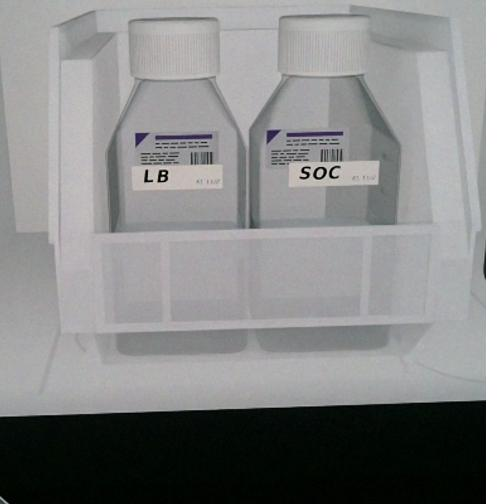

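>>> zoom_image --camera "cam_left_wrist" --region '[290, 115, 370, 175]'

>>> zoom_image --camera "cam_left_wrist" --region '[250, 225, 490, 365]'

Scaled by 6.300 from the camera's 672x504 image, which has a finer 960x720 frame.

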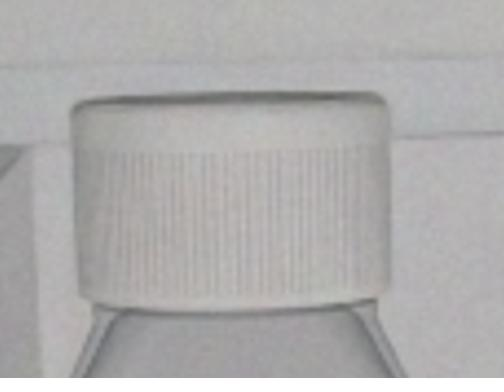

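Scaled by 2.100 from the camera's 672x504 image, which has a finer 960x720 frame.

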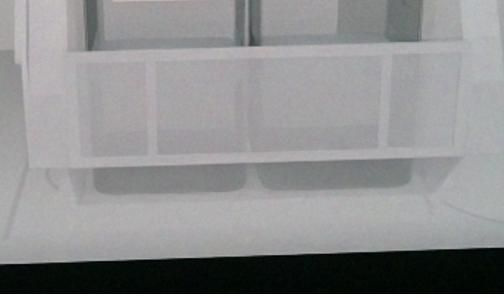

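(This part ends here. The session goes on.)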